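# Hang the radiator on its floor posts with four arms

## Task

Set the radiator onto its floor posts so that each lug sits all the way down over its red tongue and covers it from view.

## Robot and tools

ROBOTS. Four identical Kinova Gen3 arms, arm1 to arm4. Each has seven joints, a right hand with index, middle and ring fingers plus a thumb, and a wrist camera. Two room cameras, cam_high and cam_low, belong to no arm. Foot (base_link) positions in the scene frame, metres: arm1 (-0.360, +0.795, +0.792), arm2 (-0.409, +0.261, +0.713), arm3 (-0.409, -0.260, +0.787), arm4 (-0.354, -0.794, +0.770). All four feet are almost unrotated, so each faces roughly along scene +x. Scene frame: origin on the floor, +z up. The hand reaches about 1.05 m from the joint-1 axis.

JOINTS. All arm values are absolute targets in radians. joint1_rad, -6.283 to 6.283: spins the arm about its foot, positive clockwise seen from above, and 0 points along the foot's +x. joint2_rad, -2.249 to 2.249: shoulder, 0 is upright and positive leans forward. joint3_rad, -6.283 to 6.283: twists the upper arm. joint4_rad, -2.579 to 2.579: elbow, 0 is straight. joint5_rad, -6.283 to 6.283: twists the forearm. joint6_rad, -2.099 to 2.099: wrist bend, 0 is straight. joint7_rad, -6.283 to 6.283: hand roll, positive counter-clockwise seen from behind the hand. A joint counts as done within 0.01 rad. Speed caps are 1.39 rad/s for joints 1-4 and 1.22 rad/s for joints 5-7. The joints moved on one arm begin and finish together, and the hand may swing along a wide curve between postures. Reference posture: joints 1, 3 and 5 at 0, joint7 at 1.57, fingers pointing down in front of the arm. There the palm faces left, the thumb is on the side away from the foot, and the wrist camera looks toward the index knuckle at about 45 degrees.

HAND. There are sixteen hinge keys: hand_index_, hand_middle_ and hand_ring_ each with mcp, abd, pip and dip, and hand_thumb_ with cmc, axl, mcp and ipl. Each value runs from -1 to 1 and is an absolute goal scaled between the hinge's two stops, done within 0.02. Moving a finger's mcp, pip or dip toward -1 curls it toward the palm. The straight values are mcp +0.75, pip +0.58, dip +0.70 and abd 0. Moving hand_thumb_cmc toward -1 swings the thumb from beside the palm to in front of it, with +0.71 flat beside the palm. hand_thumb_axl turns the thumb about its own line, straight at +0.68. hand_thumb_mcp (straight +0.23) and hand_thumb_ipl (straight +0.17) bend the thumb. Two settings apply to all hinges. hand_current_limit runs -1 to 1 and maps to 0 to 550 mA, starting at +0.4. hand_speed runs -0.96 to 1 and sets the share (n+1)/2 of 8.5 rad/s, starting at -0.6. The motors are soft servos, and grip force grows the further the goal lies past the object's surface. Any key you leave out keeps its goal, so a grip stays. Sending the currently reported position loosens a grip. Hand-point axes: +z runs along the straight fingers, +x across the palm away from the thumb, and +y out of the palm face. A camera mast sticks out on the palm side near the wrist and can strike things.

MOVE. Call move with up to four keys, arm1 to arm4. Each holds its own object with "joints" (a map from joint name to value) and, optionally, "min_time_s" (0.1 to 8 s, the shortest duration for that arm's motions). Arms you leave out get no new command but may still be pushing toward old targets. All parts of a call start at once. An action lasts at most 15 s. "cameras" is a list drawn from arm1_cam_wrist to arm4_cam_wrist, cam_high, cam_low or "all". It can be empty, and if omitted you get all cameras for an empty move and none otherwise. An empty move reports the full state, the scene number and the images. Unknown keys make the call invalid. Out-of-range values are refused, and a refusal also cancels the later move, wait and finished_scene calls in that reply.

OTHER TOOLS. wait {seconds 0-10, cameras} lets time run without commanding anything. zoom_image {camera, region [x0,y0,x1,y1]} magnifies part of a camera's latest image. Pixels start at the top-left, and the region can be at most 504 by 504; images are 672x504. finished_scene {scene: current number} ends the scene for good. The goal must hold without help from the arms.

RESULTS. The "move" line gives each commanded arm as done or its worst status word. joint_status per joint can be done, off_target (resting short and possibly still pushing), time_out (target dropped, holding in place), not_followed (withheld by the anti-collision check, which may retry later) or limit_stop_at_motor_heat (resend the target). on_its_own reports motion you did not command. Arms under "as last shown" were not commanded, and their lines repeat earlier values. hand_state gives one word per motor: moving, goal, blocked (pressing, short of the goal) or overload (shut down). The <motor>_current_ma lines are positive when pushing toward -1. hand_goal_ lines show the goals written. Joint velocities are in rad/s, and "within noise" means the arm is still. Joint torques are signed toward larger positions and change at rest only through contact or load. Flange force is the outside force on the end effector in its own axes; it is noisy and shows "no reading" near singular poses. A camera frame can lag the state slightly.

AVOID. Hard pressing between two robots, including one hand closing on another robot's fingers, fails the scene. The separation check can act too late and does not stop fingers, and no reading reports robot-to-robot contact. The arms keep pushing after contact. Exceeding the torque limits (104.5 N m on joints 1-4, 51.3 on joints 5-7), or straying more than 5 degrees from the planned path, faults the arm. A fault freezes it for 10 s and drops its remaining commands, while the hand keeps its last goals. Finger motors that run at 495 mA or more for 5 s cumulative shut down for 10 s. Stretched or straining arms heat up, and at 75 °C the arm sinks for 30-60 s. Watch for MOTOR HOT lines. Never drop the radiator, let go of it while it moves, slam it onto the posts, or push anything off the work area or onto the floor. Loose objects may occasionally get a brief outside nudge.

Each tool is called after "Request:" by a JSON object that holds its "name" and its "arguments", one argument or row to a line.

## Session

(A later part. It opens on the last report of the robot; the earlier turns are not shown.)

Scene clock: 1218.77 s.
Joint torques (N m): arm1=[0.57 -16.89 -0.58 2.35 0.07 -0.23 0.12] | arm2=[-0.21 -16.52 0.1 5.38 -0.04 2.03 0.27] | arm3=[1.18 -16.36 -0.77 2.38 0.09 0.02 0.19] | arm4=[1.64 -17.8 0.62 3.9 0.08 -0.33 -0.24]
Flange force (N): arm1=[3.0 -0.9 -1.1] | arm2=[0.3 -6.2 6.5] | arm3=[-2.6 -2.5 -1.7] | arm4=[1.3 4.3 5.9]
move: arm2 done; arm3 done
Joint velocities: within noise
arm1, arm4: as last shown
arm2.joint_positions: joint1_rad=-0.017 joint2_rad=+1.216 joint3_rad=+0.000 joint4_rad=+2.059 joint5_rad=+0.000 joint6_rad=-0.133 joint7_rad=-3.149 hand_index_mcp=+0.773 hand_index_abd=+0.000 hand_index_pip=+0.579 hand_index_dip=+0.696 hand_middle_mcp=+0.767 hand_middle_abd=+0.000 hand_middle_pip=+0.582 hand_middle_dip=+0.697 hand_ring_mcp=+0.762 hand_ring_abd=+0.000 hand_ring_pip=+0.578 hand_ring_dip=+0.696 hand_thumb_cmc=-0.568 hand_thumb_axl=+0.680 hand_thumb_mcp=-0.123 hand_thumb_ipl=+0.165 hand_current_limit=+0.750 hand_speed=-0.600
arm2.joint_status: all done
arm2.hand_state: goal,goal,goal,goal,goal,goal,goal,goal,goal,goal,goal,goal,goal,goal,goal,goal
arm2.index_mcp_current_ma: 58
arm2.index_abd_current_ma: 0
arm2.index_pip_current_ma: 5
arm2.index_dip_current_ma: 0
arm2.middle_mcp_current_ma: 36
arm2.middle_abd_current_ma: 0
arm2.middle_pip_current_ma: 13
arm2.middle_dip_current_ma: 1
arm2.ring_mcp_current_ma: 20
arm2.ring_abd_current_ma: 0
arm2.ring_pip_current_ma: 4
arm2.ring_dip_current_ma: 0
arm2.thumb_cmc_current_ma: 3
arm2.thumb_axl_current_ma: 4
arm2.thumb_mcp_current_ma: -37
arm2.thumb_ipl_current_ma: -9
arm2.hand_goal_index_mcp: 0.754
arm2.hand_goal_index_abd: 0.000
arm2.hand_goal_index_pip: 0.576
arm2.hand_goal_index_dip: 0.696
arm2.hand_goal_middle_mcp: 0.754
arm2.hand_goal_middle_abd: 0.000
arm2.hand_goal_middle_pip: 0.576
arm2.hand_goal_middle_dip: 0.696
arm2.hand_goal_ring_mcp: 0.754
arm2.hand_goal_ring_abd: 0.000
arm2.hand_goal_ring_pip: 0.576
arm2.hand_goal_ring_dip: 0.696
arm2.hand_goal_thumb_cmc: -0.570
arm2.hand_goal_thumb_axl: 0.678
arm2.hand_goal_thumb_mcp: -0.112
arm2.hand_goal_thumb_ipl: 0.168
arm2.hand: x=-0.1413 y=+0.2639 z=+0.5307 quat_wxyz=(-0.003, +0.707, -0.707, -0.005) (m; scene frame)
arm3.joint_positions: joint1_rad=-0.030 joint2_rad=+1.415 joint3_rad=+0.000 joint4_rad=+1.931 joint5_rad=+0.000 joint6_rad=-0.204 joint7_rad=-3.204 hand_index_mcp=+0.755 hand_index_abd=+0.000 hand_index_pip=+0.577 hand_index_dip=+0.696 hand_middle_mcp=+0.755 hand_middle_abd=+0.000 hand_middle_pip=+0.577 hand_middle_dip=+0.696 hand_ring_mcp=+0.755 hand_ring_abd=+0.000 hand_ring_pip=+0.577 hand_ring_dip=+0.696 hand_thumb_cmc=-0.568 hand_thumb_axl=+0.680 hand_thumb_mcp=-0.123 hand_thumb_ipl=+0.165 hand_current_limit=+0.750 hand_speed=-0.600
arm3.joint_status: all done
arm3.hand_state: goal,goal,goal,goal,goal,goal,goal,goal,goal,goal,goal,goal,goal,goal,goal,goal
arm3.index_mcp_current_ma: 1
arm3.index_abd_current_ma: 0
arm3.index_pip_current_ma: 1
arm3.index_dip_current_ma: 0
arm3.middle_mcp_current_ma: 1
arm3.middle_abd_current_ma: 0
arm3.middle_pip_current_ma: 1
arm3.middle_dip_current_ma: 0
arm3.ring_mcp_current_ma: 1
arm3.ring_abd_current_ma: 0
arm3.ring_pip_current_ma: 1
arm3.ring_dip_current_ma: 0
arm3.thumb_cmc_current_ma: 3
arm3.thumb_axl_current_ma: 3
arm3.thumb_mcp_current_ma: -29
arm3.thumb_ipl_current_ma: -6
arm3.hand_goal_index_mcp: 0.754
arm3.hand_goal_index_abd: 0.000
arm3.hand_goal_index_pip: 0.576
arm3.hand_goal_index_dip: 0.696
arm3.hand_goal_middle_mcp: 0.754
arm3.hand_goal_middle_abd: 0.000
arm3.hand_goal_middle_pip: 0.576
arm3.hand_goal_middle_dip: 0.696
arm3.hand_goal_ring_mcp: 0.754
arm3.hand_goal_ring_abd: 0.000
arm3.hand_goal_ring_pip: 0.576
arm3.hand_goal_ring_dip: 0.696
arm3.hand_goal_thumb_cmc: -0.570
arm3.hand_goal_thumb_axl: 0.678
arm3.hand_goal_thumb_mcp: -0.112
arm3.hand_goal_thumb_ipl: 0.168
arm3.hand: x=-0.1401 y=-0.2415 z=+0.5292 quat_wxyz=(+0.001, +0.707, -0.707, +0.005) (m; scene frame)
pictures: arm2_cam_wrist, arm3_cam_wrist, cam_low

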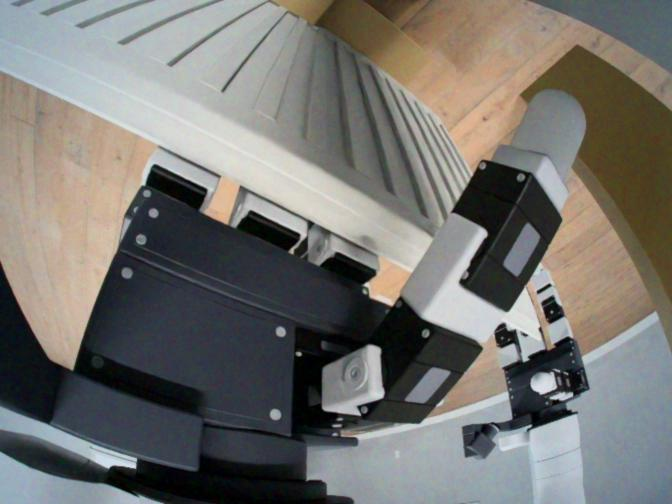

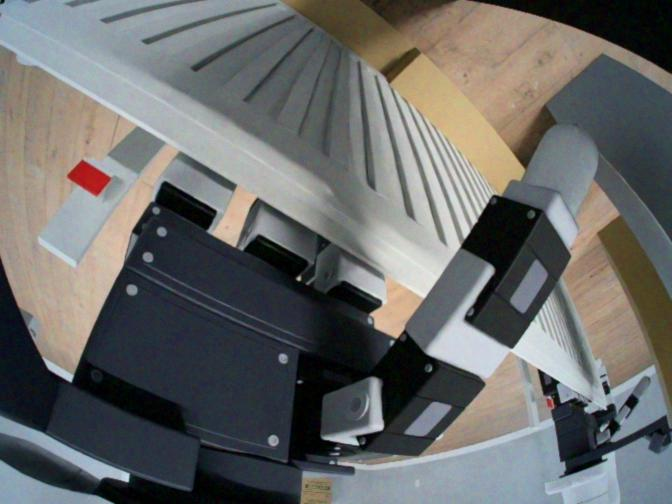

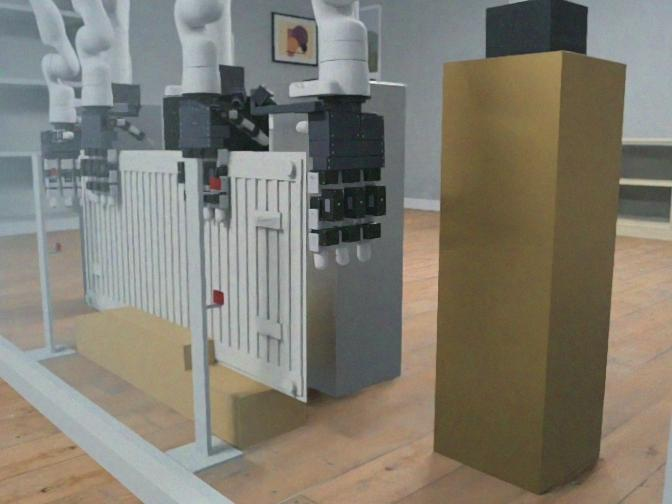

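Request:
{"name": "move", "arguments": {
  "arm3": {"joints":{"joint1_rad":-0.0315,"joint2_rad":1.4176,"joint4_rad":1.9518,"joint6_rad":-0.2278,"joint7_rad":-3.205},"min_time_s":1.5},
  "cameras": []
}}

Request:
{"name": "move", "arguments": {
  "arm2": {"joints":{"hand_thumb_mcp":-0.72,"hand_thumb_ipl":-0.15}},
  "arm3": {"joints":{"hand_thumb_mcp":-0.72,"hand_thumb_ipl":-0.15}},
  "cameras": ["arm2_cam_wrist","arm3_cam_wrist","cam_low","cam_high"]
}}

Request:
{"name": "zoom_image", "arguments": {
  "camera": "cam_low",
  "region": [210, 130, 330, 230]
}}

Request:
{"name": "zoom_image", "arguments": {
  "camera": "cam_high",
  "region": [380, 210, 450, 310]
}}

Request:
{"name": "zoom_image", "arguments": {
  "camera": "cam_high",
  "region": [245, 260, 325, 360]
}}

Request:
{"name": "zoom_image", "arguments": {
  "camera": "cam_low",
  "region": [60, 130, 140, 230]
}}

Scene clock: 1229.43 s.
Joint torques (N m): arm1=[0.56 -16.86 -0.54 2.38 0.07 -0.22 0.12] | arm2=[-0.11 -16.65 0.18 5.35 -0.05 2 0.24] | arm3=[1.16 -15.35 -0.89 3.32 0.1 0.41 0.16] | arm4=[1.61 -17.77 0.6 3.89 0.11 -0.33 -0.23]
Flange force (N): arm1=[3.1 -0.8 -1.0] | arm2=[0.0 -6.2 6.8] | arm3=[-2.5 -3.8 -2.0] | arm4=[1.2 4.3 5.8]
move: arm3 done
Joint velocities: within noise
arm1, arm2, arm4: as last shown
arm3.joint_positions: joint1_rad=-0.032 joint2_rad=+1.418 joint3_rad=+0.000 joint4_rad=+1.952 joint5_rad=+0.000 joint6_rad=-0.228 joint7_rad=-3.205 hand_index_mcp=+0.762 hand_index_abd=+0.000 hand_index_pip=+0.579 hand_index_dip=+0.696 hand_middle_mcp=+0.755 hand_middle_abd=+0.000 hand_middle_pip=+0.577 hand_middle_dip=+0.696 hand_ring_mcp=+0.755 hand_ring_abd=+0.000 hand_ring_pip=+0.577 hand_ring_dip=+0.696 hand_thumb_cmc=-0.568 hand_thumb_axl=+0.680 hand_thumb_mcp=-0.123 hand_thumb_ipl=+0.165 hand_current_limit=+0.750 hand_speed=-0.600
arm3.joint_status: all done
arm3.hand_state: goal,goal,goal,goal,goal,goal,goal,goal,goal,goal,goal,goal,goal,goal,goal,goal
arm3.index_mcp_current_ma: 15
arm3.index_abd_current_ma: 0
arm3.index_pip_current_ma: 4
arm3.index_dip_current_ma: 0
arm3.middle_mcp_current_ma: 1
arm3.middle_abd_current_ma: 0
arm3.middle_pip_current_ma: 1
arm3.middle_dip_current_ma: 0
arm3.ring_mcp_current_ma: 2
arm3.ring_abd_current_ma: 0
arm3.ring_pip_current_ma: 1
arm3.ring_dip_current_ma: 0
arm3.thumb_cmc_current_ma: 3
arm3.thumb_axl_current_ma: 3
arm3.thumb_mcp_current_ma: -29
arm3.thumb_ipl_current_ma: -6
arm3.hand_goal_index_mcp: 0.754
arm3.hand_goal_index_abd: 0.000
arm3.hand_goal_index_pip: 0.576
arm3.hand_goal_index_dip: 0.696
arm3.hand_goal_middle_mcp: 0.754
arm3.hand_goal_middle_abd: 0.000
arm3.hand_goal_middle_pip: 0.576
arm3.hand_goal_middle_dip: 0.696
arm3.hand_goal_ring_mcp: 0.754
arm3.hand_goal_ring_abd: 0.000
arm3.hand_goal_ring_pip: 0.576
arm3.hand_goal_ring_dip: 0.696
arm3.hand_goal_thumb_cmc: -0.570
arm3.hand_goal_thumb_axl: 0.678
arm3.hand_goal_thumb_mcp: -0.112
arm3.hand_goal_thumb_ipl: 0.168
arm3.hand: x=-0.1472 y=-0.2415 z=+0.5295 quat_wxyz=(+0.001, +0.707, -0.707, +0.005) (m; scene frame)
pictures: none
No camera images: "cameras" was empty.

Scene clock: 1230.40 s.
Joint torques (N m): arm1=[0.53 -16.89 -0.53 2.36 0.07 -0.21 0.15] | arm2=[-0.19 -15.96 0.1 5.02 -0.07 1.83 0.19] | arm3=[1.24 -15.73 -0.76 1.9 -0.04 -0.29 0.08] | arm4=[1.61 -17.77 0.62 3.92 0.11 -0.35 -0.25]
Flange force (N): arm1=[3.0 -0.8 -1.0] | arm2=[0.3 -6.0 4.3] | arm3=[-2.4 -1.9 -4.3] | arm4=[1.1 4.3 5.8]
move: arm2 off_target; arm3 off_target
Joint velocities: within noise
arm1, arm4: as last shown
arm2.joint_positions: joint1_rad=-0.017 joint2_rad=+1.216 joint3_rad=+0.000 joint4_rad=+2.059 joint5_rad=+0.000 joint6_rad=-0.133 joint7_rad=-3.149 hand_index_mcp=+0.774 hand_index_abd=+0.000 hand_index_pip=+0.579 hand_index_dip=+0.696 hand_middle_mcp=+0.767 hand_middle_abd=+0.000 hand_middle_pip=+0.582 hand_middle_dip=+0.697 hand_ring_mcp=+0.762 hand_ring_abd=+0.000 hand_ring_pip=+0.578 hand_ring_dip=+0.696 hand_thumb_cmc=-0.568 hand_thumb_axl=+0.680 hand_thumb_mcp=-0.626 hand_thumb_ipl=-0.137 hand_current_limit=+0.750 hand_speed=-0.600
arm2.joint_status: hand_thumb_mcp off_target (ended at -0.626, target -0.720); the others done
arm2.hand_state: goal,goal,goal,goal,goal,goal,goal,goal,goal,goal,goal,goal,goal,goal,blocked,goal
arm2.index_mcp_current_ma: 62
arm2.index_abd_current_ma: 0
arm2.index_pip_current_ma: 5
arm2.index_dip_current_ma: 0
arm2.middle_mcp_current_ma: 39
arm2.middle_abd_current_ma: 0
arm2.middle_pip_current_ma: 13
arm2.middle_dip_current_ma: 1
arm2.ring_mcp_current_ma: 22
arm2.ring_abd_current_ma: 0
arm2.ring_pip_current_ma: 4
arm2.ring_dip_current_ma: 0
arm2.thumb_cmc_current_ma: 3
arm2.thumb_axl_current_ma: 4
arm2.thumb_mcp_current_ma: 481
arm2.thumb_ipl_current_ma: 50
arm2.hand_goal_index_mcp: 0.754
arm2.hand_goal_index_abd: 0.000
arm2.hand_goal_index_pip: 0.576
arm2.hand_goal_index_dip: 0.696
arm2.hand_goal_middle_mcp: 0.754
arm2.hand_goal_middle_abd: 0.000
arm2.hand_goal_middle_pip: 0.576
arm2.hand_goal_middle_dip: 0.696
arm2.hand_goal_ring_mcp: 0.754
arm2.hand_goal_ring_abd: 0.000
arm2.hand_goal_ring_pip: 0.576
arm2.hand_goal_ring_dip: 0.696
arm2.hand_goal_thumb_cmc: -0.570
arm2.hand_goal_thumb_axl: 0.678
arm2.hand_goal_thumb_mcp: -0.720
arm2.hand_goal_thumb_ipl: -0.150
arm2.hand: x=-0.1414 y=+0.2639 z=+0.5307 quat_wxyz=(-0.003, +0.707, -0.707, -0.005) (m; scene frame)
arm3.joint_positions: joint1_rad=-0.032 joint2_rad=+1.418 joint3_rad=+0.000 joint4_rad=+1.952 joint5_rad=+0.000 joint6_rad=-0.228 joint7_rad=-3.205 hand_index_mcp=+0.764 hand_index_abd=+0.000 hand_index_pip=+0.580 hand_index_dip=+0.696 hand_middle_mcp=+0.757 hand_middle_abd=+0.000 hand_middle_pip=+0.577 hand_middle_dip=+0.696 hand_ring_mcp=+0.758 hand_ring_abd=+0.000 hand_ring_pip=+0.577 hand_ring_dip=+0.696 hand_thumb_cmc=-0.568 hand_thumb_axl=+0.680 hand_thumb_mcp=-0.623 hand_thumb_ipl=-0.137 hand_current_limit=+0.750 hand_speed=-0.600
arm3.joint_status: hand_thumb_mcp off_target (ended at -0.623, target -0.720); the others done
arm3.hand_state: goal,goal,goal,goal,goal,goal,goal,goal,goal,goal,goal,goal,goal,goal,blocked,goal
arm3.index_mcp_current_ma: 21
arm3.index_abd_current_ma: 0
arm3.index_pip_current_ma: 6
arm3.index_dip_current_ma: 0
arm3.middle_mcp_current_ma: 4
arm3.middle_abd_current_ma: 0
arm3.middle_pip_current_ma: 1
arm3.middle_dip_current_ma: 0
arm3.ring_mcp_current_ma: 5
arm3.ring_abd_current_ma: 0
arm3.ring_pip_current_ma: 2
arm3.ring_dip_current_ma: 0
arm3.thumb_cmc_current_ma: 3
arm3.thumb_axl_current_ma: 3
arm3.thumb_mcp_current_ma: 474
arm3.thumb_ipl_current_ma: 39
arm3.hand_goal_index_mcp: 0.754
arm3.hand_goal_index_abd: 0.000
arm3.hand_goal_index_pip: 0.576
arm3.hand_goal_index_dip: 0.696
arm3.hand_goal_middle_mcp: 0.754
arm3.hand_goal_middle_abd: 0.000
arm3.hand_goal_middle_pip: 0.576
arm3.hand_goal_middle_dip: 0.696
arm3.hand_goal_ring_mcp: 0.754
arm3.hand_goal_ring_abd: 0.000
arm3.hand_goal_ring_pip: 0.576
arm3.hand_goal_ring_dip: 0.696
arm3.hand_goal_thumb_cmc: -0.570
arm3.hand_goal_thumb_axl: 0.678
arm3.hand_goal_thumb_mcp: -0.720
arm3.hand_goal_thumb_ipl: -0.150
arm3.hand: x=-0.1472 y=-0.2415 z=+0.5295 quat_wxyz=(+0.001, +0.707, -0.707, +0.005) (m; scene frame)
pictures: arm2_cam_wrist, arm3_cam_wrist, cam_high, cam_low

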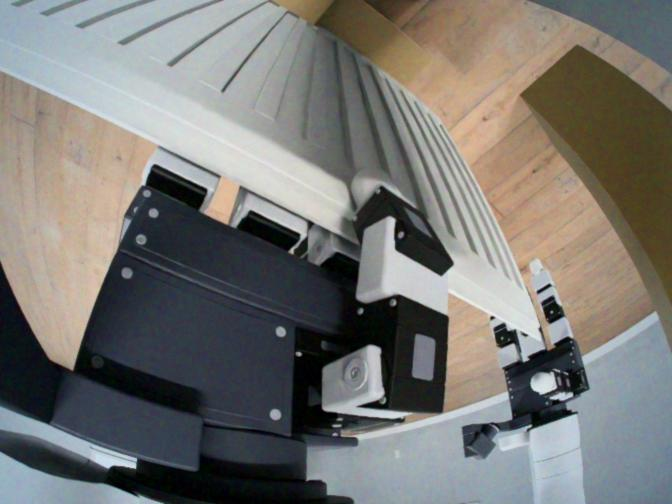

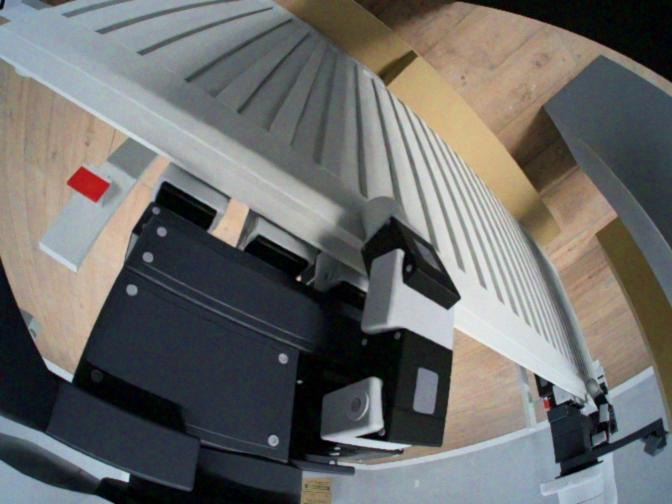

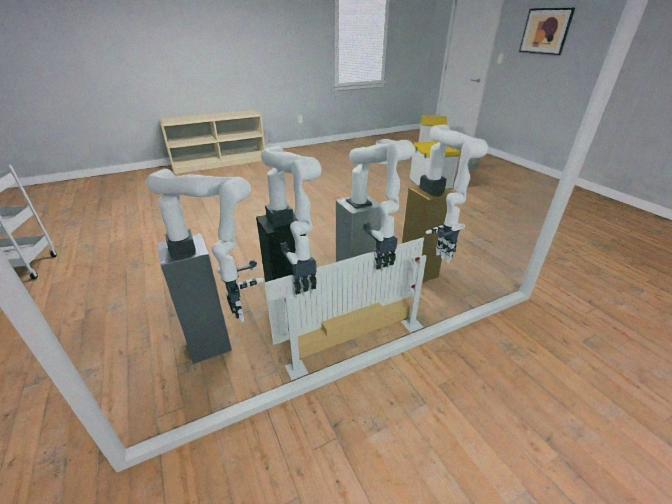

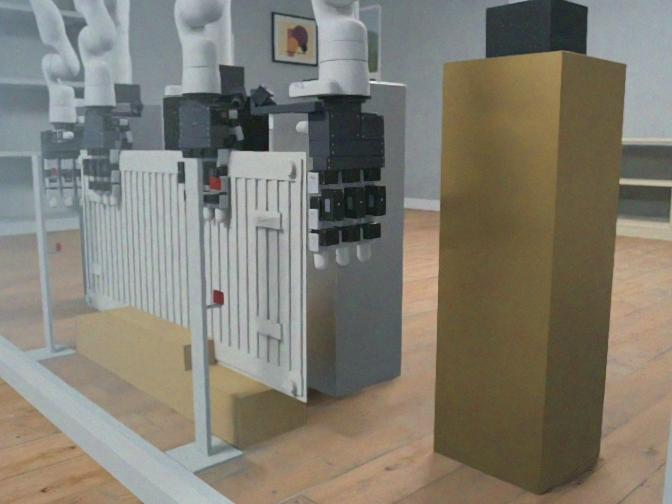

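Scaled by 4.200 from the camera's 672x504 image, which has a finer 960x720 frame.

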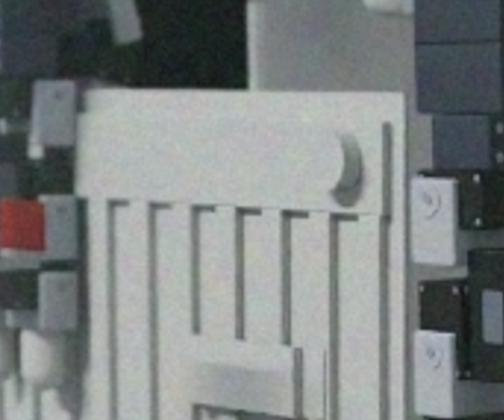

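Scaled by 5.040 from the camera's 672x504 image, which has a finer 960x720 frame.

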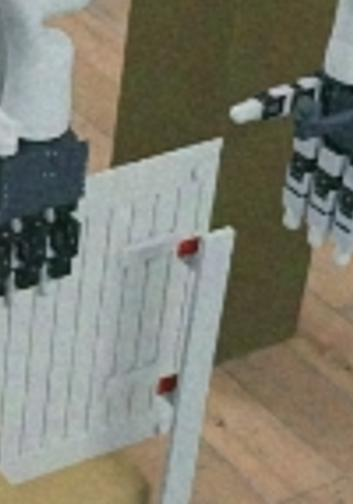

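Scaled by 5.040 from the camera's 672x504 image, which has a finer 960x720 frame.

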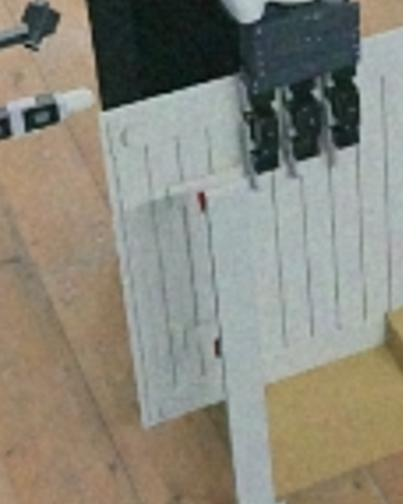

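Scaled by 5.040 from the camera's 672x504 image, which has a finer 960x720 frame.

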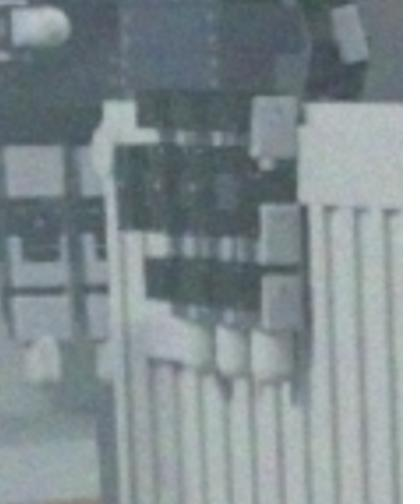

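Request:
{"name": "move", "arguments": {
  "arm1": {"joints":{"joint1_rad":0.240,"joint2_rad":1.738,"joint4_rad":1.577,"joint6_rad":-0.174,"joint7_rad":-1.319},"min_time_s":3},
  "arm4": {"joints":{"joint1_rad":-0.696,"joint2_rad":1.744,"joint4_rad":1.7865,"joint6_rad":-0.389,"joint7_rad":0.882},"min_time_s":3},
  "cameras": ["arm1_cam_wrist","arm4_cam_wrist","cam_low","cam_high"]
}}

Request:
{"name": "zoom_image", "arguments": {
  "camera": "cam_low",
  "region": [210, 100, 410, 280]
}}

Request:
{"name": "zoom_image", "arguments": {
  "camera": "cam_high",
  "region": [200, 230, 320, 350]
}}

Scene clock: 1251.23 s.
Joint torques (N m): arm1=[0.49 -16.83 -0.57 2.16 0.07 -0.22 0.13] | arm2=[-0.2 -15.97 0.09 5.05 -0.07 1.83 0.22] | arm3=[1.25 -15.83 -0.7 1.69 -0.09 -0.34 0.09] | arm4=[1.59 -17.54 0.6 3.95 0.08 -0.35 -0.21]
Flange force (N): arm1=[2.9 -0.8 -0.3] | arm2=[0.3 -6.1 4.4] | arm3=[-2.4 -1.5 -4.5] | arm4=[1.3 4.1 6.3]
move: arm1 done; arm4 done
Joint velocities: within noise
arm1.joint_positions: joint1_rad=+0.240 joint2_rad=+1.738 joint3_rad=+0.000 joint4_rad=+1.577 joint5_rad=+0.000 joint6_rad=-0.174 joint7_rad=-1.319 hand_index_mcp=+0.753 hand_index_abd=+0.000 hand_index_pip=+0.577 hand_index_dip=+0.696 hand_middle_mcp=+0.753 hand_middle_abd=+0.000 hand_middle_pip=+0.577 hand_middle_dip=+0.696 hand_ring_mcp=+0.753 hand_ring_abd=+0.000 hand_ring_pip=+0.577 hand_ring_dip=+0.696 hand_thumb_cmc=-0.568 hand_thumb_axl=-0.398 hand_thumb_mcp=+0.227 hand_thumb_ipl=+0.168 hand_current_limit=+0.750 hand_speed=-0.600
arm1.joint_status: all done
arm1.hand_state: goal,goal,goal,goal,goal,goal,goal,goal,goal,goal,goal,goal,goal,goal,goal,goal
arm1.index_mcp_current_ma: 0
arm1.index_abd_current_ma: 0
arm1.index_pip_current_ma: 0
arm1.index_dip_current_ma: 0
arm1.middle_mcp_current_ma: 0
arm1.middle_abd_current_ma: 0
arm1.middle_pip_current_ma: 0
arm1.middle_dip_current_ma: 0
arm1.ring_mcp_current_ma: 0
arm1.ring_abd_current_ma: 0
arm1.ring_pip_current_ma: 0
arm1.ring_dip_current_ma: 0
arm1.thumb_cmc_current_ma: 0
arm1.thumb_axl_current_ma: 0
arm1.thumb_mcp_current_ma: 0
arm1.thumb_ipl_current_ma: 0
arm1.hand_goal_index_mcp: 0.754
arm1.hand_goal_index_abd: 0.000
arm1.hand_goal_index_pip: 0.576
arm1.hand_goal_index_dip: 0.696
arm1.hand_goal_middle_mcp: 0.754
arm1.hand_goal_middle_abd: 0.000
arm1.hand_goal_middle_pip: 0.576
arm1.hand_goal_middle_dip: 0.696
arm1.hand_goal_ring_mcp: 0.754
arm1.hand_goal_ring_abd: 0.000
arm1.hand_goal_ring_pip: 0.576
arm1.hand_goal_ring_dip: 0.696
arm1.hand_goal_thumb_cmc: -0.570
arm1.hand_goal_thumb_axl: -0.400
arm1.hand_goal_thumb_mcp: 0.226
arm1.hand_goal_thumb_ipl: 0.168
arm1.hand: x=-0.0441 y=+0.6007 z=+0.3894 quat_wxyz=(-0.006, +1.000, +0.000, -0.005) (m; scene frame)
arm2, arm3: as last shown
arm2.hand: x=-0.1413 y=+0.2639 z=+0.5307 quat_wxyz=(-0.003, +0.707, -0.707, -0.005) (m; scene frame)
arm4.joint_positions: joint1_rad=-0.696 joint2_rad=+1.744 joint3_rad=+0.000 joint4_rad=+1.787 joint5_rad=+0.000 joint6_rad=-0.389 joint7_rad=+0.882 hand_index_mcp=+0.753 hand_index_abd=+0.000 hand_index_pip=+0.577 hand_index_dip=+0.696 hand_middle_mcp=+0.753 hand_middle_abd=+0.000 hand_middle_pip=+0.577 hand_middle_dip=+0.696 hand_ring_mcp=+0.753 hand_ring_abd=+0.000 hand_ring_pip=+0.577 hand_ring_dip=+0.696 hand_thumb_cmc=-0.568 hand_thumb_axl=-0.397 hand_thumb_mcp=+0.224 hand_thumb_ipl=+0.169 hand_current_limit=+0.750 hand_speed=-0.600
arm4.joint_status: all done
arm4.hand_state: goal,goal,goal,goal,goal,goal,goal,goal,goal,goal,goal,goal,goal,goal,goal,goal
arm4.index_mcp_current_ma: -1
arm4.index_abd_current_ma: 0
arm4.index_pip_current_ma: 1
arm4.index_dip_current_ma: 0
arm4.middle_mcp_current_ma: -1
arm4.middle_abd_current_ma: 0
arm4.middle_pip_current_ma: 1
arm4.middle_dip_current_ma: 0
arm4.ring_mcp_current_ma: -1
arm4.ring_abd_current_ma: 0
arm4.ring_pip_current_ma: 1
arm4.ring_dip_current_ma: 0
arm4.thumb_cmc_current_ma: 3
arm4.thumb_axl_current_ma: 4
arm4.thumb_mcp_current_ma: -3
arm4.thumb_ipl_current_ma: 1
arm4.hand_goal_index_mcp: 0.754
arm4.hand_goal_index_abd: 0.000
arm4.hand_goal_index_pip: 0.576
arm4.hand_goal_index_dip: 0.696
arm4.hand_goal_middle_mcp: 0.754
arm4.hand_goal_middle_abd: 0.000
arm4.hand_goal_middle_pip: 0.576
arm4.hand_goal_middle_dip: 0.696
arm4.hand_goal_ring_mcp: 0.754
arm4.hand_goal_ring_abd: 0.000
arm4.hand_goal_ring_pip: 0.576
arm4.hand_goal_ring_dip: 0.696
arm4.hand_goal_thumb_cmc: -0.570
arm4.hand_goal_thumb_axl: -0.400
arm4.hand_goal_thumb_mcp: 0.226
arm4.hand_goal_thumb_ipl: 0.168
arm4.hand: x=-0.0833 y=-0.5395 z=+0.3935 quat_wxyz=(+0.005, +0.001, +1.000, +0.002) (m; scene frame)
pictures: arm1_cam_wrist, arm4_cam_wrist, cam_high, cam_low

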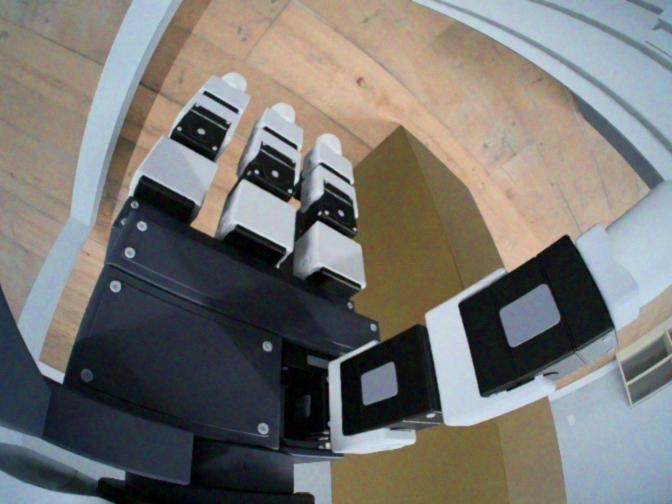

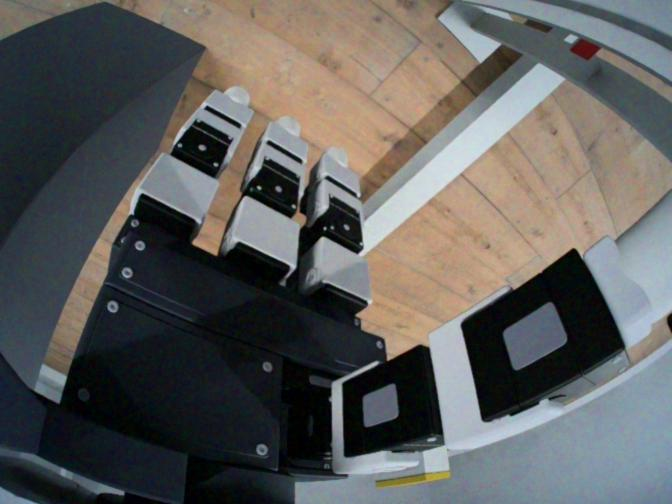

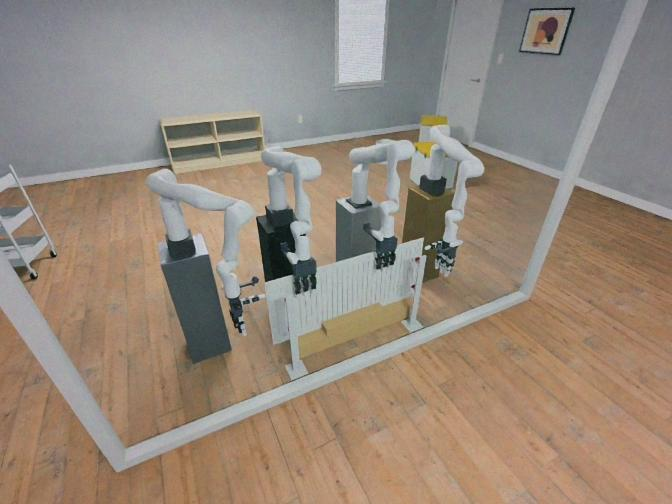

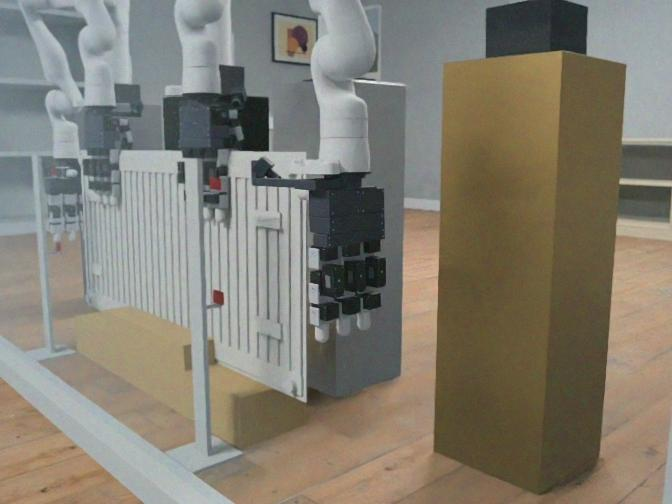

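Scaled by 2.520 from the camera's 672x504 image, which has a finer 960x720 frame.

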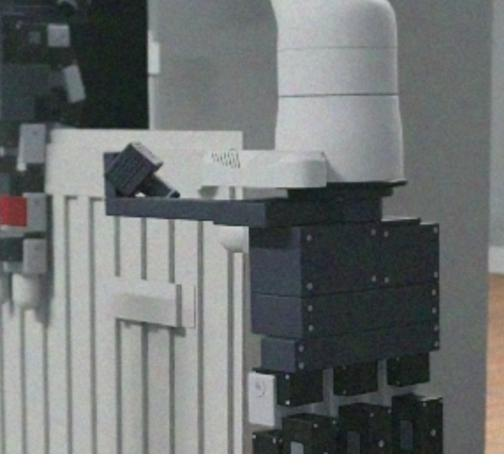

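Scaled by 4.200 from the camera's 672x504 image, which has a finer 960x720 frame.

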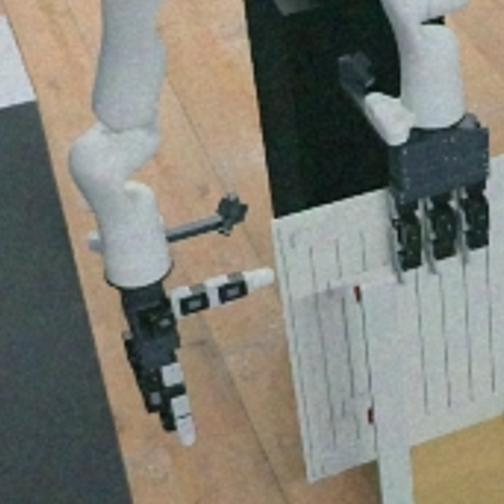

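Request:
{"name": "move", "arguments": {
  "arm1": {"joints":{"joint1_rad":0.322,"joint2_rad":1.7340,"joint4_rad":1.5440,"joint6_rad":-0.1364,"joint7_rad":-1.2369},"min_time_s":2},
  "arm4": {"joints":{"joint1_rad":-0.769,"joint2_rad":1.7295,"joint4_rad":1.7385,"joint6_rad":-0.3264,"joint7_rad":0.809},"min_time_s":2},
  "cameras": ["cam_low","cam_high"]
}}

Request:
{"name": "zoom_image", "arguments": {
  "camera": "cam_high",
  "region": [220, 240, 320, 340]
}}

Request:
{"name": "zoom_image", "arguments": {
  "camera": "cam_high",
  "region": [380, 200, 480, 300]
}}

Scene clock: 1257.87 s.
Joint torques (N m): arm1=[0.52 -17.17 -0.56 1.86 0.07 -0.22 0.14] | arm2=[-0.18 -15.99 0.05 5.11 -0.08 1.83 0.21] | arm3=[1.28 -15.71 -0.79 1.66 -0.11 -0.33 0.12] | arm4=[1.6 -18.1 0.64 3.44 0.1 -0.33 -0.25]
Flange force (N): arm1=[3.0 -0.6 -0.3] | arm2=[0.3 -6.3 4.5] | arm3=[-2.5 -1.4 -4.8] | arm4=[1.4 4.1 6.3]
move: arm1 done; arm4 done
Joint velocities: within noise
arm1.joint_positions: joint1_rad=+0.322 joint2_rad=+1.734 joint3_rad=+0.000 joint4_rad=+1.544 joint5_rad=+0.000 joint6_rad=-0.136 joint7_rad=-1.237 hand_index_mcp=+0.753 hand_index_abd=+0.000 hand_index_pip=+0.577 hand_index_dip=+0.696 hand_middle_mcp=+0.753 hand_middle_abd=+0.000 hand_middle_pip=+0.577 hand_middle_dip=+0.696 hand_ring_mcp=+0.753 hand_ring_abd=+0.000 hand_ring_pip=+0.577 hand_ring_dip=+0.696 hand_thumb_cmc=-0.568 hand_thumb_axl=-0.398 hand_thumb_mcp=+0.227 hand_thumb_ipl=+0.168 hand_current_limit=+0.750 hand_speed=-0.600
arm1.joint_status: all done
arm1.hand_state: goal,goal,goal,goal,goal,goal,goal,goal,goal,goal,goal,goal,goal,goal,goal,goal
arm1.index_mcp_current_ma: 0
arm1.index_abd_current_ma: 0
arm1.index_pip_current_ma: 0
arm1.index_dip_current_ma: 0
arm1.middle_mcp_current_ma: 0
arm1.middle_abd_current_ma: 0
arm1.middle_pip_current_ma: 0
arm1.middle_dip_current_ma: 0
arm1.ring_mcp_current_ma: 0
arm1.ring_abd_current_ma: 0
arm1.ring_pip_current_ma: 0
arm1.ring_dip_current_ma: 0
arm1.thumb_cmc_current_ma: 0
arm1.thumb_axl_current_ma: 0
arm1.thumb_mcp_current_ma: 0
arm1.thumb_ipl_current_ma: 0
arm1.hand_goal_index_mcp: 0.754
arm1.hand_goal_index_abd: 0.000
arm1.hand_goal_index_pip: 0.576
arm1.hand_goal_index_dip: 0.696
arm1.hand_goal_middle_mcp: 0.754
arm1.hand_goal_middle_abd: 0.000
arm1.hand_goal_middle_pip: 0.576
arm1.hand_goal_middle_dip: 0.696
arm1.hand_goal_ring_mcp: 0.754
arm1.hand_goal_ring_abd: 0.000
arm1.hand_goal_ring_pip: 0.576
arm1.hand_goal_ring_dip: 0.696
arm1.hand_goal_thumb_cmc: -0.570
arm1.hand_goal_thumb_axl: -0.400
arm1.hand_goal_thumb_mcp: 0.226
arm1.hand_goal_thumb_ipl: 0.168
arm1.hand: x=-0.0437 y=+0.5692 z=+0.3888 quat_wxyz=(-0.006, +1.000, +0.000, -0.006) (m; scene frame)
arm2, arm3: as last shown
arm4.joint_positions: joint1_rad=-0.769 joint2_rad=+1.729 joint3_rad=+0.000 joint4_rad=+1.738 joint5_rad=+0.000 joint6_rad=-0.326 joint7_rad=+0.809 hand_index_mcp=+0.753 hand_index_abd=+0.000 hand_index_pip=+0.577 hand_index_dip=+0.696 hand_middle_mcp=+0.753 hand_middle_abd=+0.000 hand_middle_pip=+0.577 hand_middle_dip=+0.696 hand_ring_mcp=+0.753 hand_ring_abd=+0.000 hand_ring_pip=+0.577 hand_ring_dip=+0.696 hand_thumb_cmc=-0.568 hand_thumb_axl=-0.397 hand_thumb_mcp=+0.224 hand_thumb_ipl=+0.169 hand_current_limit=+0.750 hand_speed=-0.600
arm4.joint_status: all done
arm4.hand_state: goal,goal,goal,goal,goal,goal,goal,goal,goal,goal,goal,goal,goal,goal,goal,goal
arm4.index_mcp_current_ma: -1
arm4.index_abd_current_ma: 0
arm4.index_pip_current_ma: 1
arm4.index_dip_current_ma: 0
arm4.middle_mcp_current_ma: -1
arm4.middle_abd_current_ma: 0
arm4.middle_pip_current_ma: 1
arm4.middle_dip_current_ma: 0
arm4.ring_mcp_current_ma: -1
arm4.ring_abd_current_ma: 0
arm4.ring_pip_current_ma: 1
arm4.ring_dip_current_ma: 0
arm4.thumb_cmc_current_ma: 3
arm4.thumb_axl_current_ma: 4
arm4.thumb_mcp_current_ma: -3
arm4.thumb_ipl_current_ma: 1
arm4.hand_goal_index_mcp: 0.754
arm4.hand_goal_index_abd: 0.000
arm4.hand_goal_index_pip: 0.576
arm4.hand_goal_index_dip: 0.696
arm4.hand_goal_middle_mcp: 0.754
arm4.hand_goal_middle_abd: 0.000
arm4.hand_goal_middle_pip: 0.576
arm4.hand_goal_middle_dip: 0.696
arm4.hand_goal_ring_mcp: 0.754
arm4.hand_goal_ring_abd: 0.000
arm4.hand_goal_ring_pip: 0.576
arm4.hand_goal_ring_dip: 0.696
arm4.hand_goal_thumb_cmc: -0.570
arm4.hand_goal_thumb_axl: -0.400
arm4.hand_goal_thumb_mcp: 0.226
arm4.hand_goal_thumb_ipl: 0.168
arm4.hand: x=-0.0822 y=-0.5087 z=+0.3928 quat_wxyz=(+0.005, +0.001, +1.000, +0.002) (m; scene frame)
pictures: cam_high, cam_low

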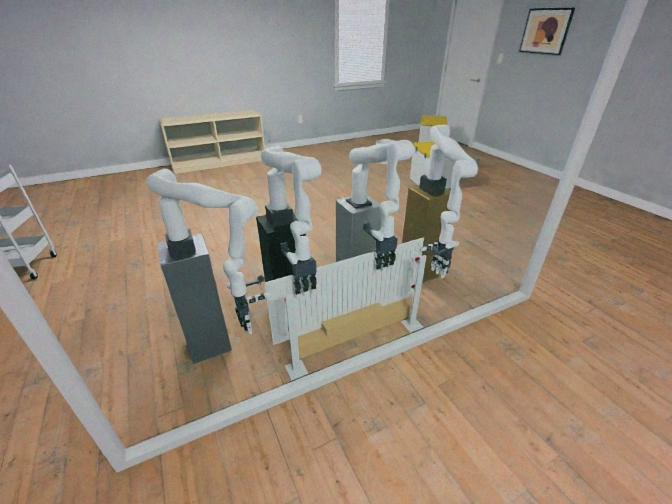

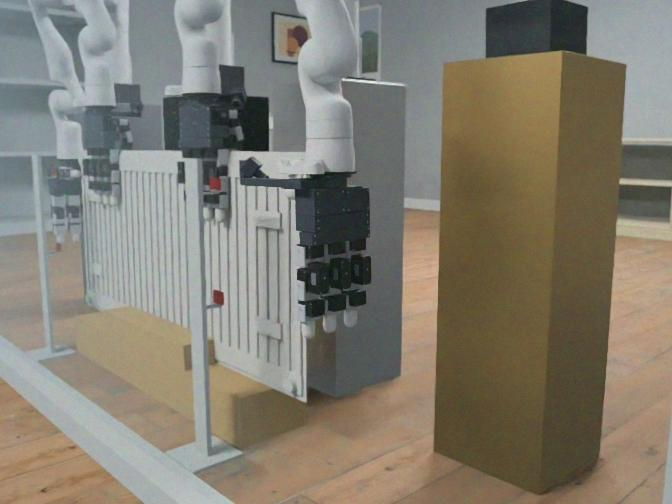

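Scaled by 5.040 from the camera's 672x504 image, which has a finer 960x720 frame.

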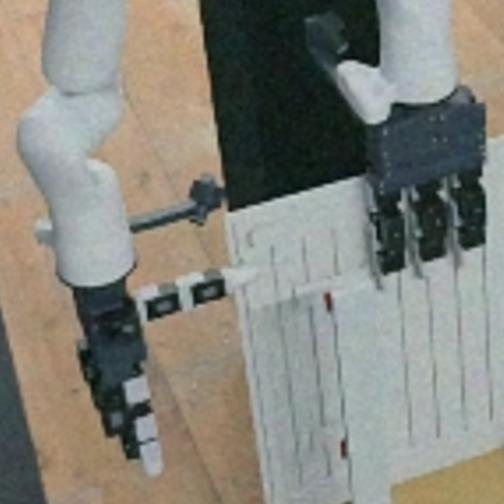

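Scaled by 5.040 from the camera's 672x504 image, which has a finer 960x720 frame.

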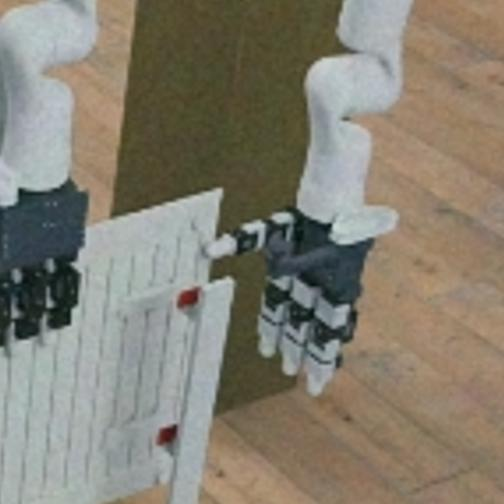

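Request:
{"name": "move", "arguments": {
  "arm1": {"joints":{"joint1_rad":0.4046,"joint2_rad":1.7286,"joint4_rad":1.5073,"joint6_rad":-0.0942,"joint7_rad":-1.1542},"min_time_s":2},
  "arm4": {"joints":{"joint1_rad":-0.8452,"joint2_rad":1.7129,"joint4_rad":1.6856,"joint6_rad":-0.2569,"joint7_rad":0.7336},"min_time_s":2},
  "cameras": ["cam_low","cam_high","arm1_cam_wrist","arm4_cam_wrist"]
}}

Request:
{"name": "zoom_image", "arguments": {
  "camera": "cam_high",
  "region": [220, 240, 320, 340]
}}

Request:
{"name": "zoom_image", "arguments": {
  "camera": "cam_high",
  "region": [380, 200, 480, 300]
}}

Request:
{"name": "zoom_image", "arguments": {
  "camera": "cam_low",
  "region": [210, 130, 330, 230]
}}

Scene clock: 1264.47 s.
Joint torques (N m): arm1=[0.62 -17.53 -0.58 1.45 0.07 -0.22 0.14] | arm2=[-0.16 -15.99 0.13 5.08 -0.08 1.82 0.22] | arm3=[1.26 -15.75 -0.68 1.72 -0.02 -0.3 0.08] | arm4=[1.59 -18.73 0.59 2.83 0.08 -0.33 -0.22]
Flange force (N): arm1=[2.9 -0.7 -0.5] | arm2=[0.2 -6.2 4.4] | arm3=[-2.6 -1.5 -4.6] | arm4=[1.4 4.0 6.2]
move: arm1 done; arm4 done
Joint velocities: within noise
arm1.joint_positions: joint1_rad=+0.405 joint2_rad=+1.729 joint3_rad=+0.000 joint4_rad=+1.507 joint5_rad=+0.000 joint6_rad=-0.094 joint7_rad=-1.154 hand_index_mcp=+0.753 hand_index_abd=+0.000 hand_index_pip=+0.577 hand_index_dip=+0.696 hand_middle_mcp=+0.753 hand_middle_abd=+0.000 hand_middle_pip=+0.577 hand_middle_dip=+0.696 hand_ring_mcp=+0.753 hand_ring_abd=+0.000 hand_ring_pip=+0.577 hand_ring_dip=+0.696 hand_thumb_cmc=-0.568 hand_thumb_axl=-0.398 hand_thumb_mcp=+0.227 hand_thumb_ipl=+0.168 hand_current_limit=+0.750 hand_speed=-0.600
arm1.joint_status: all done
arm1.hand_state: goal,goal,goal,goal,goal,goal,goal,goal,goal,goal,goal,goal,goal,goal,goal,goal
arm1.index_mcp_current_ma: 0
arm1.index_abd_current_ma: 0
arm1.index_pip_current_ma: 0
arm1.index_dip_current_ma: 0
arm1.middle_mcp_current_ma: 0
arm1.middle_abd_current_ma: 0
arm1.middle_pip_current_ma: 0
arm1.middle_dip_current_ma: 0
arm1.ring_mcp_current_ma: 0
arm1.ring_abd_current_ma: 0
arm1.ring_pip_current_ma: 0
arm1.ring_dip_current_ma: 0
arm1.thumb_cmc_current_ma: 0
arm1.thumb_axl_current_ma: 0
arm1.thumb_mcp_current_ma: 0
arm1.thumb_ipl_current_ma: 0
arm1.hand_goal_index_mcp: 0.754
arm1.hand_goal_index_abd: 0.000
arm1.hand_goal_index_pip: 0.576
arm1.hand_goal_index_dip: 0.696
arm1.hand_goal_middle_mcp: 0.754
arm1.hand_goal_middle_abd: 0.000
arm1.hand_goal_middle_pip: 0.576
arm1.hand_goal_middle_dip: 0.696
arm1.hand_goal_ring_mcp: 0.754
arm1.hand_goal_ring_abd: 0.000
arm1.hand_goal_ring_pip: 0.576
arm1.hand_goal_ring_dip: 0.696
arm1.hand_goal_thumb_cmc: -0.570
arm1.hand_goal_thumb_axl: -0.400
arm1.hand_goal_thumb_mcp: 0.226
arm1.hand_goal_thumb_ipl: 0.168
arm1.hand: x=-0.0445 y=+0.5359 z=+0.3891 quat_wxyz=(-0.006, +1.000, +0.000, -0.006) (m; scene frame)
arm2, arm3: as last shown
arm4.joint_positions: joint1_rad=-0.845 joint2_rad=+1.713 joint3_rad=+0.000 joint4_rad=+1.686 joint5_rad=+0.000 joint6_rad=-0.257 joint7_rad=+0.734 hand_index_mcp=+0.753 hand_index_abd=+0.000 hand_index_pip=+0.577 hand_index_dip=+0.696 hand_middle_mcp=+0.753 hand_middle_abd=+0.000 hand_middle_pip=+0.577 hand_middle_dip=+0.696 hand_ring_mcp=+0.753 hand_ring_abd=+0.000 hand_ring_pip=+0.577 hand_ring_dip=+0.696 hand_thumb_cmc=-0.568 hand_thumb_axl=-0.397 hand_thumb_mcp=+0.225 hand_thumb_ipl=+0.169 hand_current_limit=+0.750 hand_speed=-0.600
arm4.joint_status: all done
arm4.hand_state: goal,goal,goal,goal,goal,goal,goal,goal,goal,goal,goal,goal,goal,goal,goal,goal
arm4.index_mcp_current_ma: -1
arm4.index_abd_current_ma: 0
arm4.index_pip_current_ma: 1
arm4.index_dip_current_ma: 0
arm4.middle_mcp_current_ma: -1
arm4.middle_abd_current_ma: 0
arm4.middle_pip_current_ma: 1
arm4.middle_dip_current_ma: 0
arm4.ring_mcp_current_ma: -1
arm4.ring_abd_current_ma: 0
arm4.ring_pip_current_ma: 1
arm4.ring_dip_current_ma: 0
arm4.thumb_cmc_current_ma: 3
arm4.thumb_axl_current_ma: 4
arm4.thumb_mcp_current_ma: -1
arm4.thumb_ipl_current_ma: 1
arm4.hand_goal_index_mcp: 0.754
arm4.hand_goal_index_abd: 0.000
arm4.hand_goal_index_pip: 0.576
arm4.hand_goal_index_dip: 0.696
arm4.hand_goal_middle_mcp: 0.754
arm4.hand_goal_middle_abd: 0.000
arm4.hand_goal_middle_pip: 0.576
arm4.hand_goal_middle_dip: 0.696
arm4.hand_goal_ring_mcp: 0.754
arm4.hand_goal_ring_abd: 0.000
arm4.hand_goal_ring_pip: 0.576
arm4.hand_goal_ring_dip: 0.696
arm4.hand_goal_thumb_cmc: -0.570
arm4.hand_goal_thumb_axl: -0.400
arm4.hand_goal_thumb_mcp: 0.226
arm4.hand_goal_thumb_ipl: 0.168
arm4.hand: x=-0.0834 y=-0.4743 z=+0.3935 quat_wxyz=(+0.005, +0.000, +1.000, +0.002) (m; scene frame)
pictures: arm1_cam_wrist, arm4_cam_wrist, cam_high, cam_low

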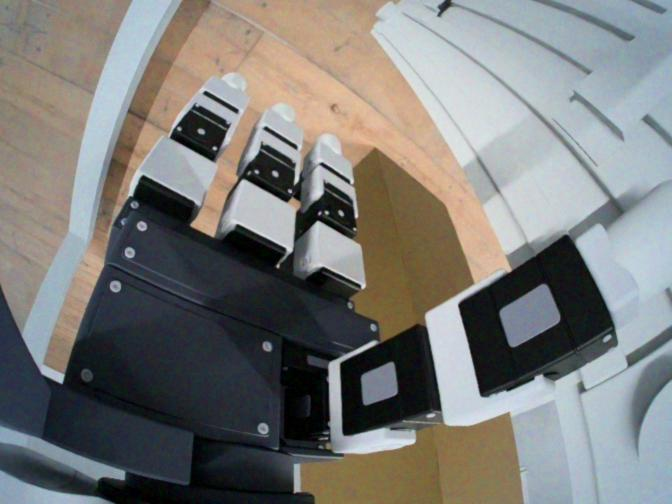

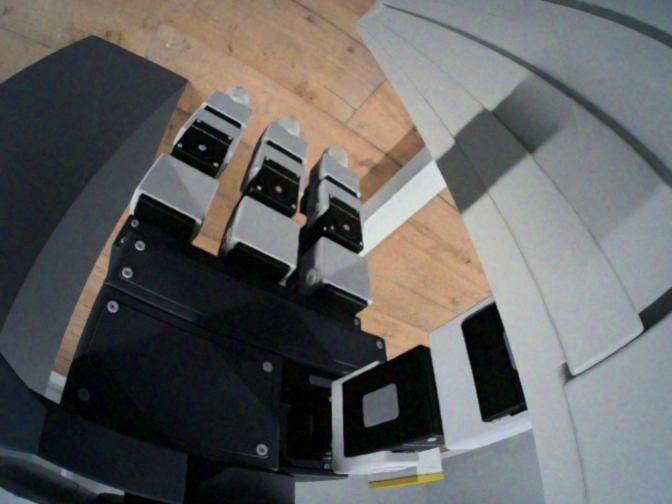

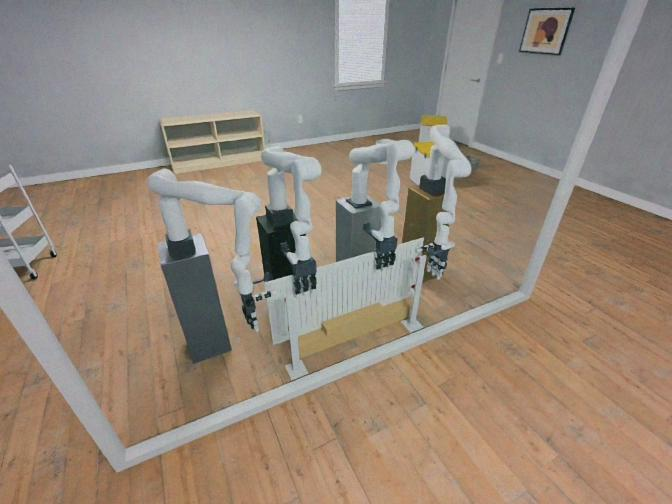

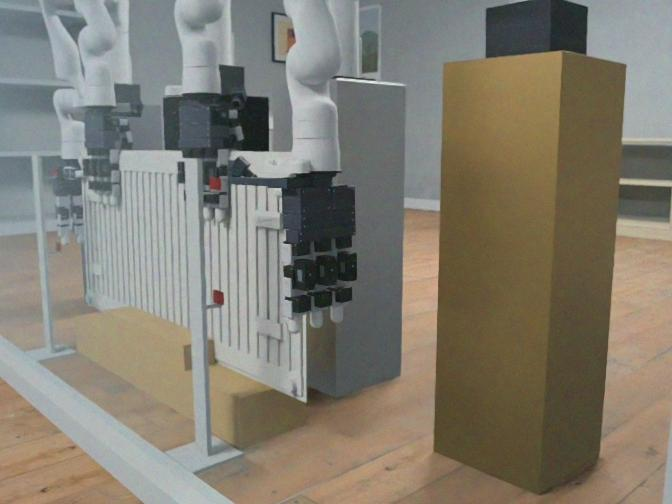

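Scaled by 5.040 from the camera's 672x504 image, which has a finer 960x720 frame.

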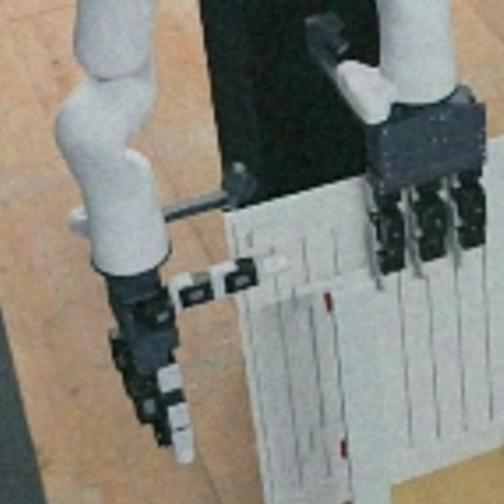

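Scaled by 5.040 from the camera's 672x504 image, which has a finer 960x720 frame.

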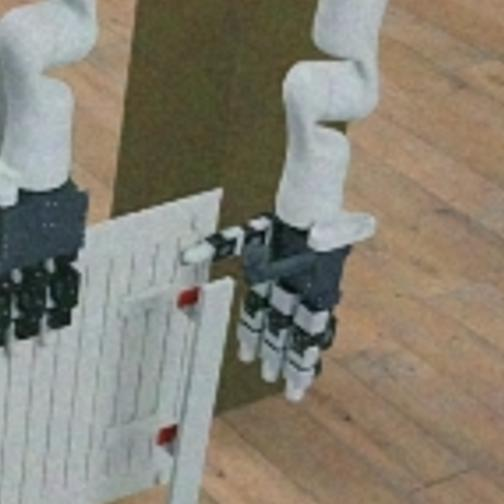

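Scaled by 4.200 from the camera's 672x504 image, which has a finer 960x720 frame.

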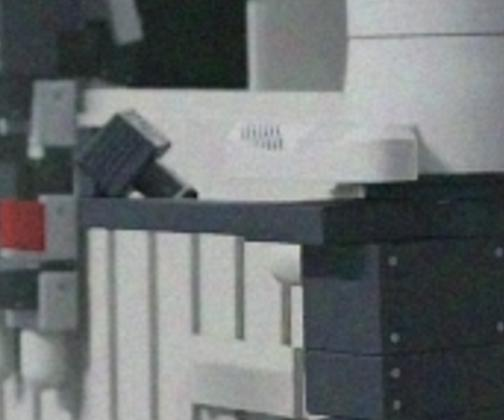

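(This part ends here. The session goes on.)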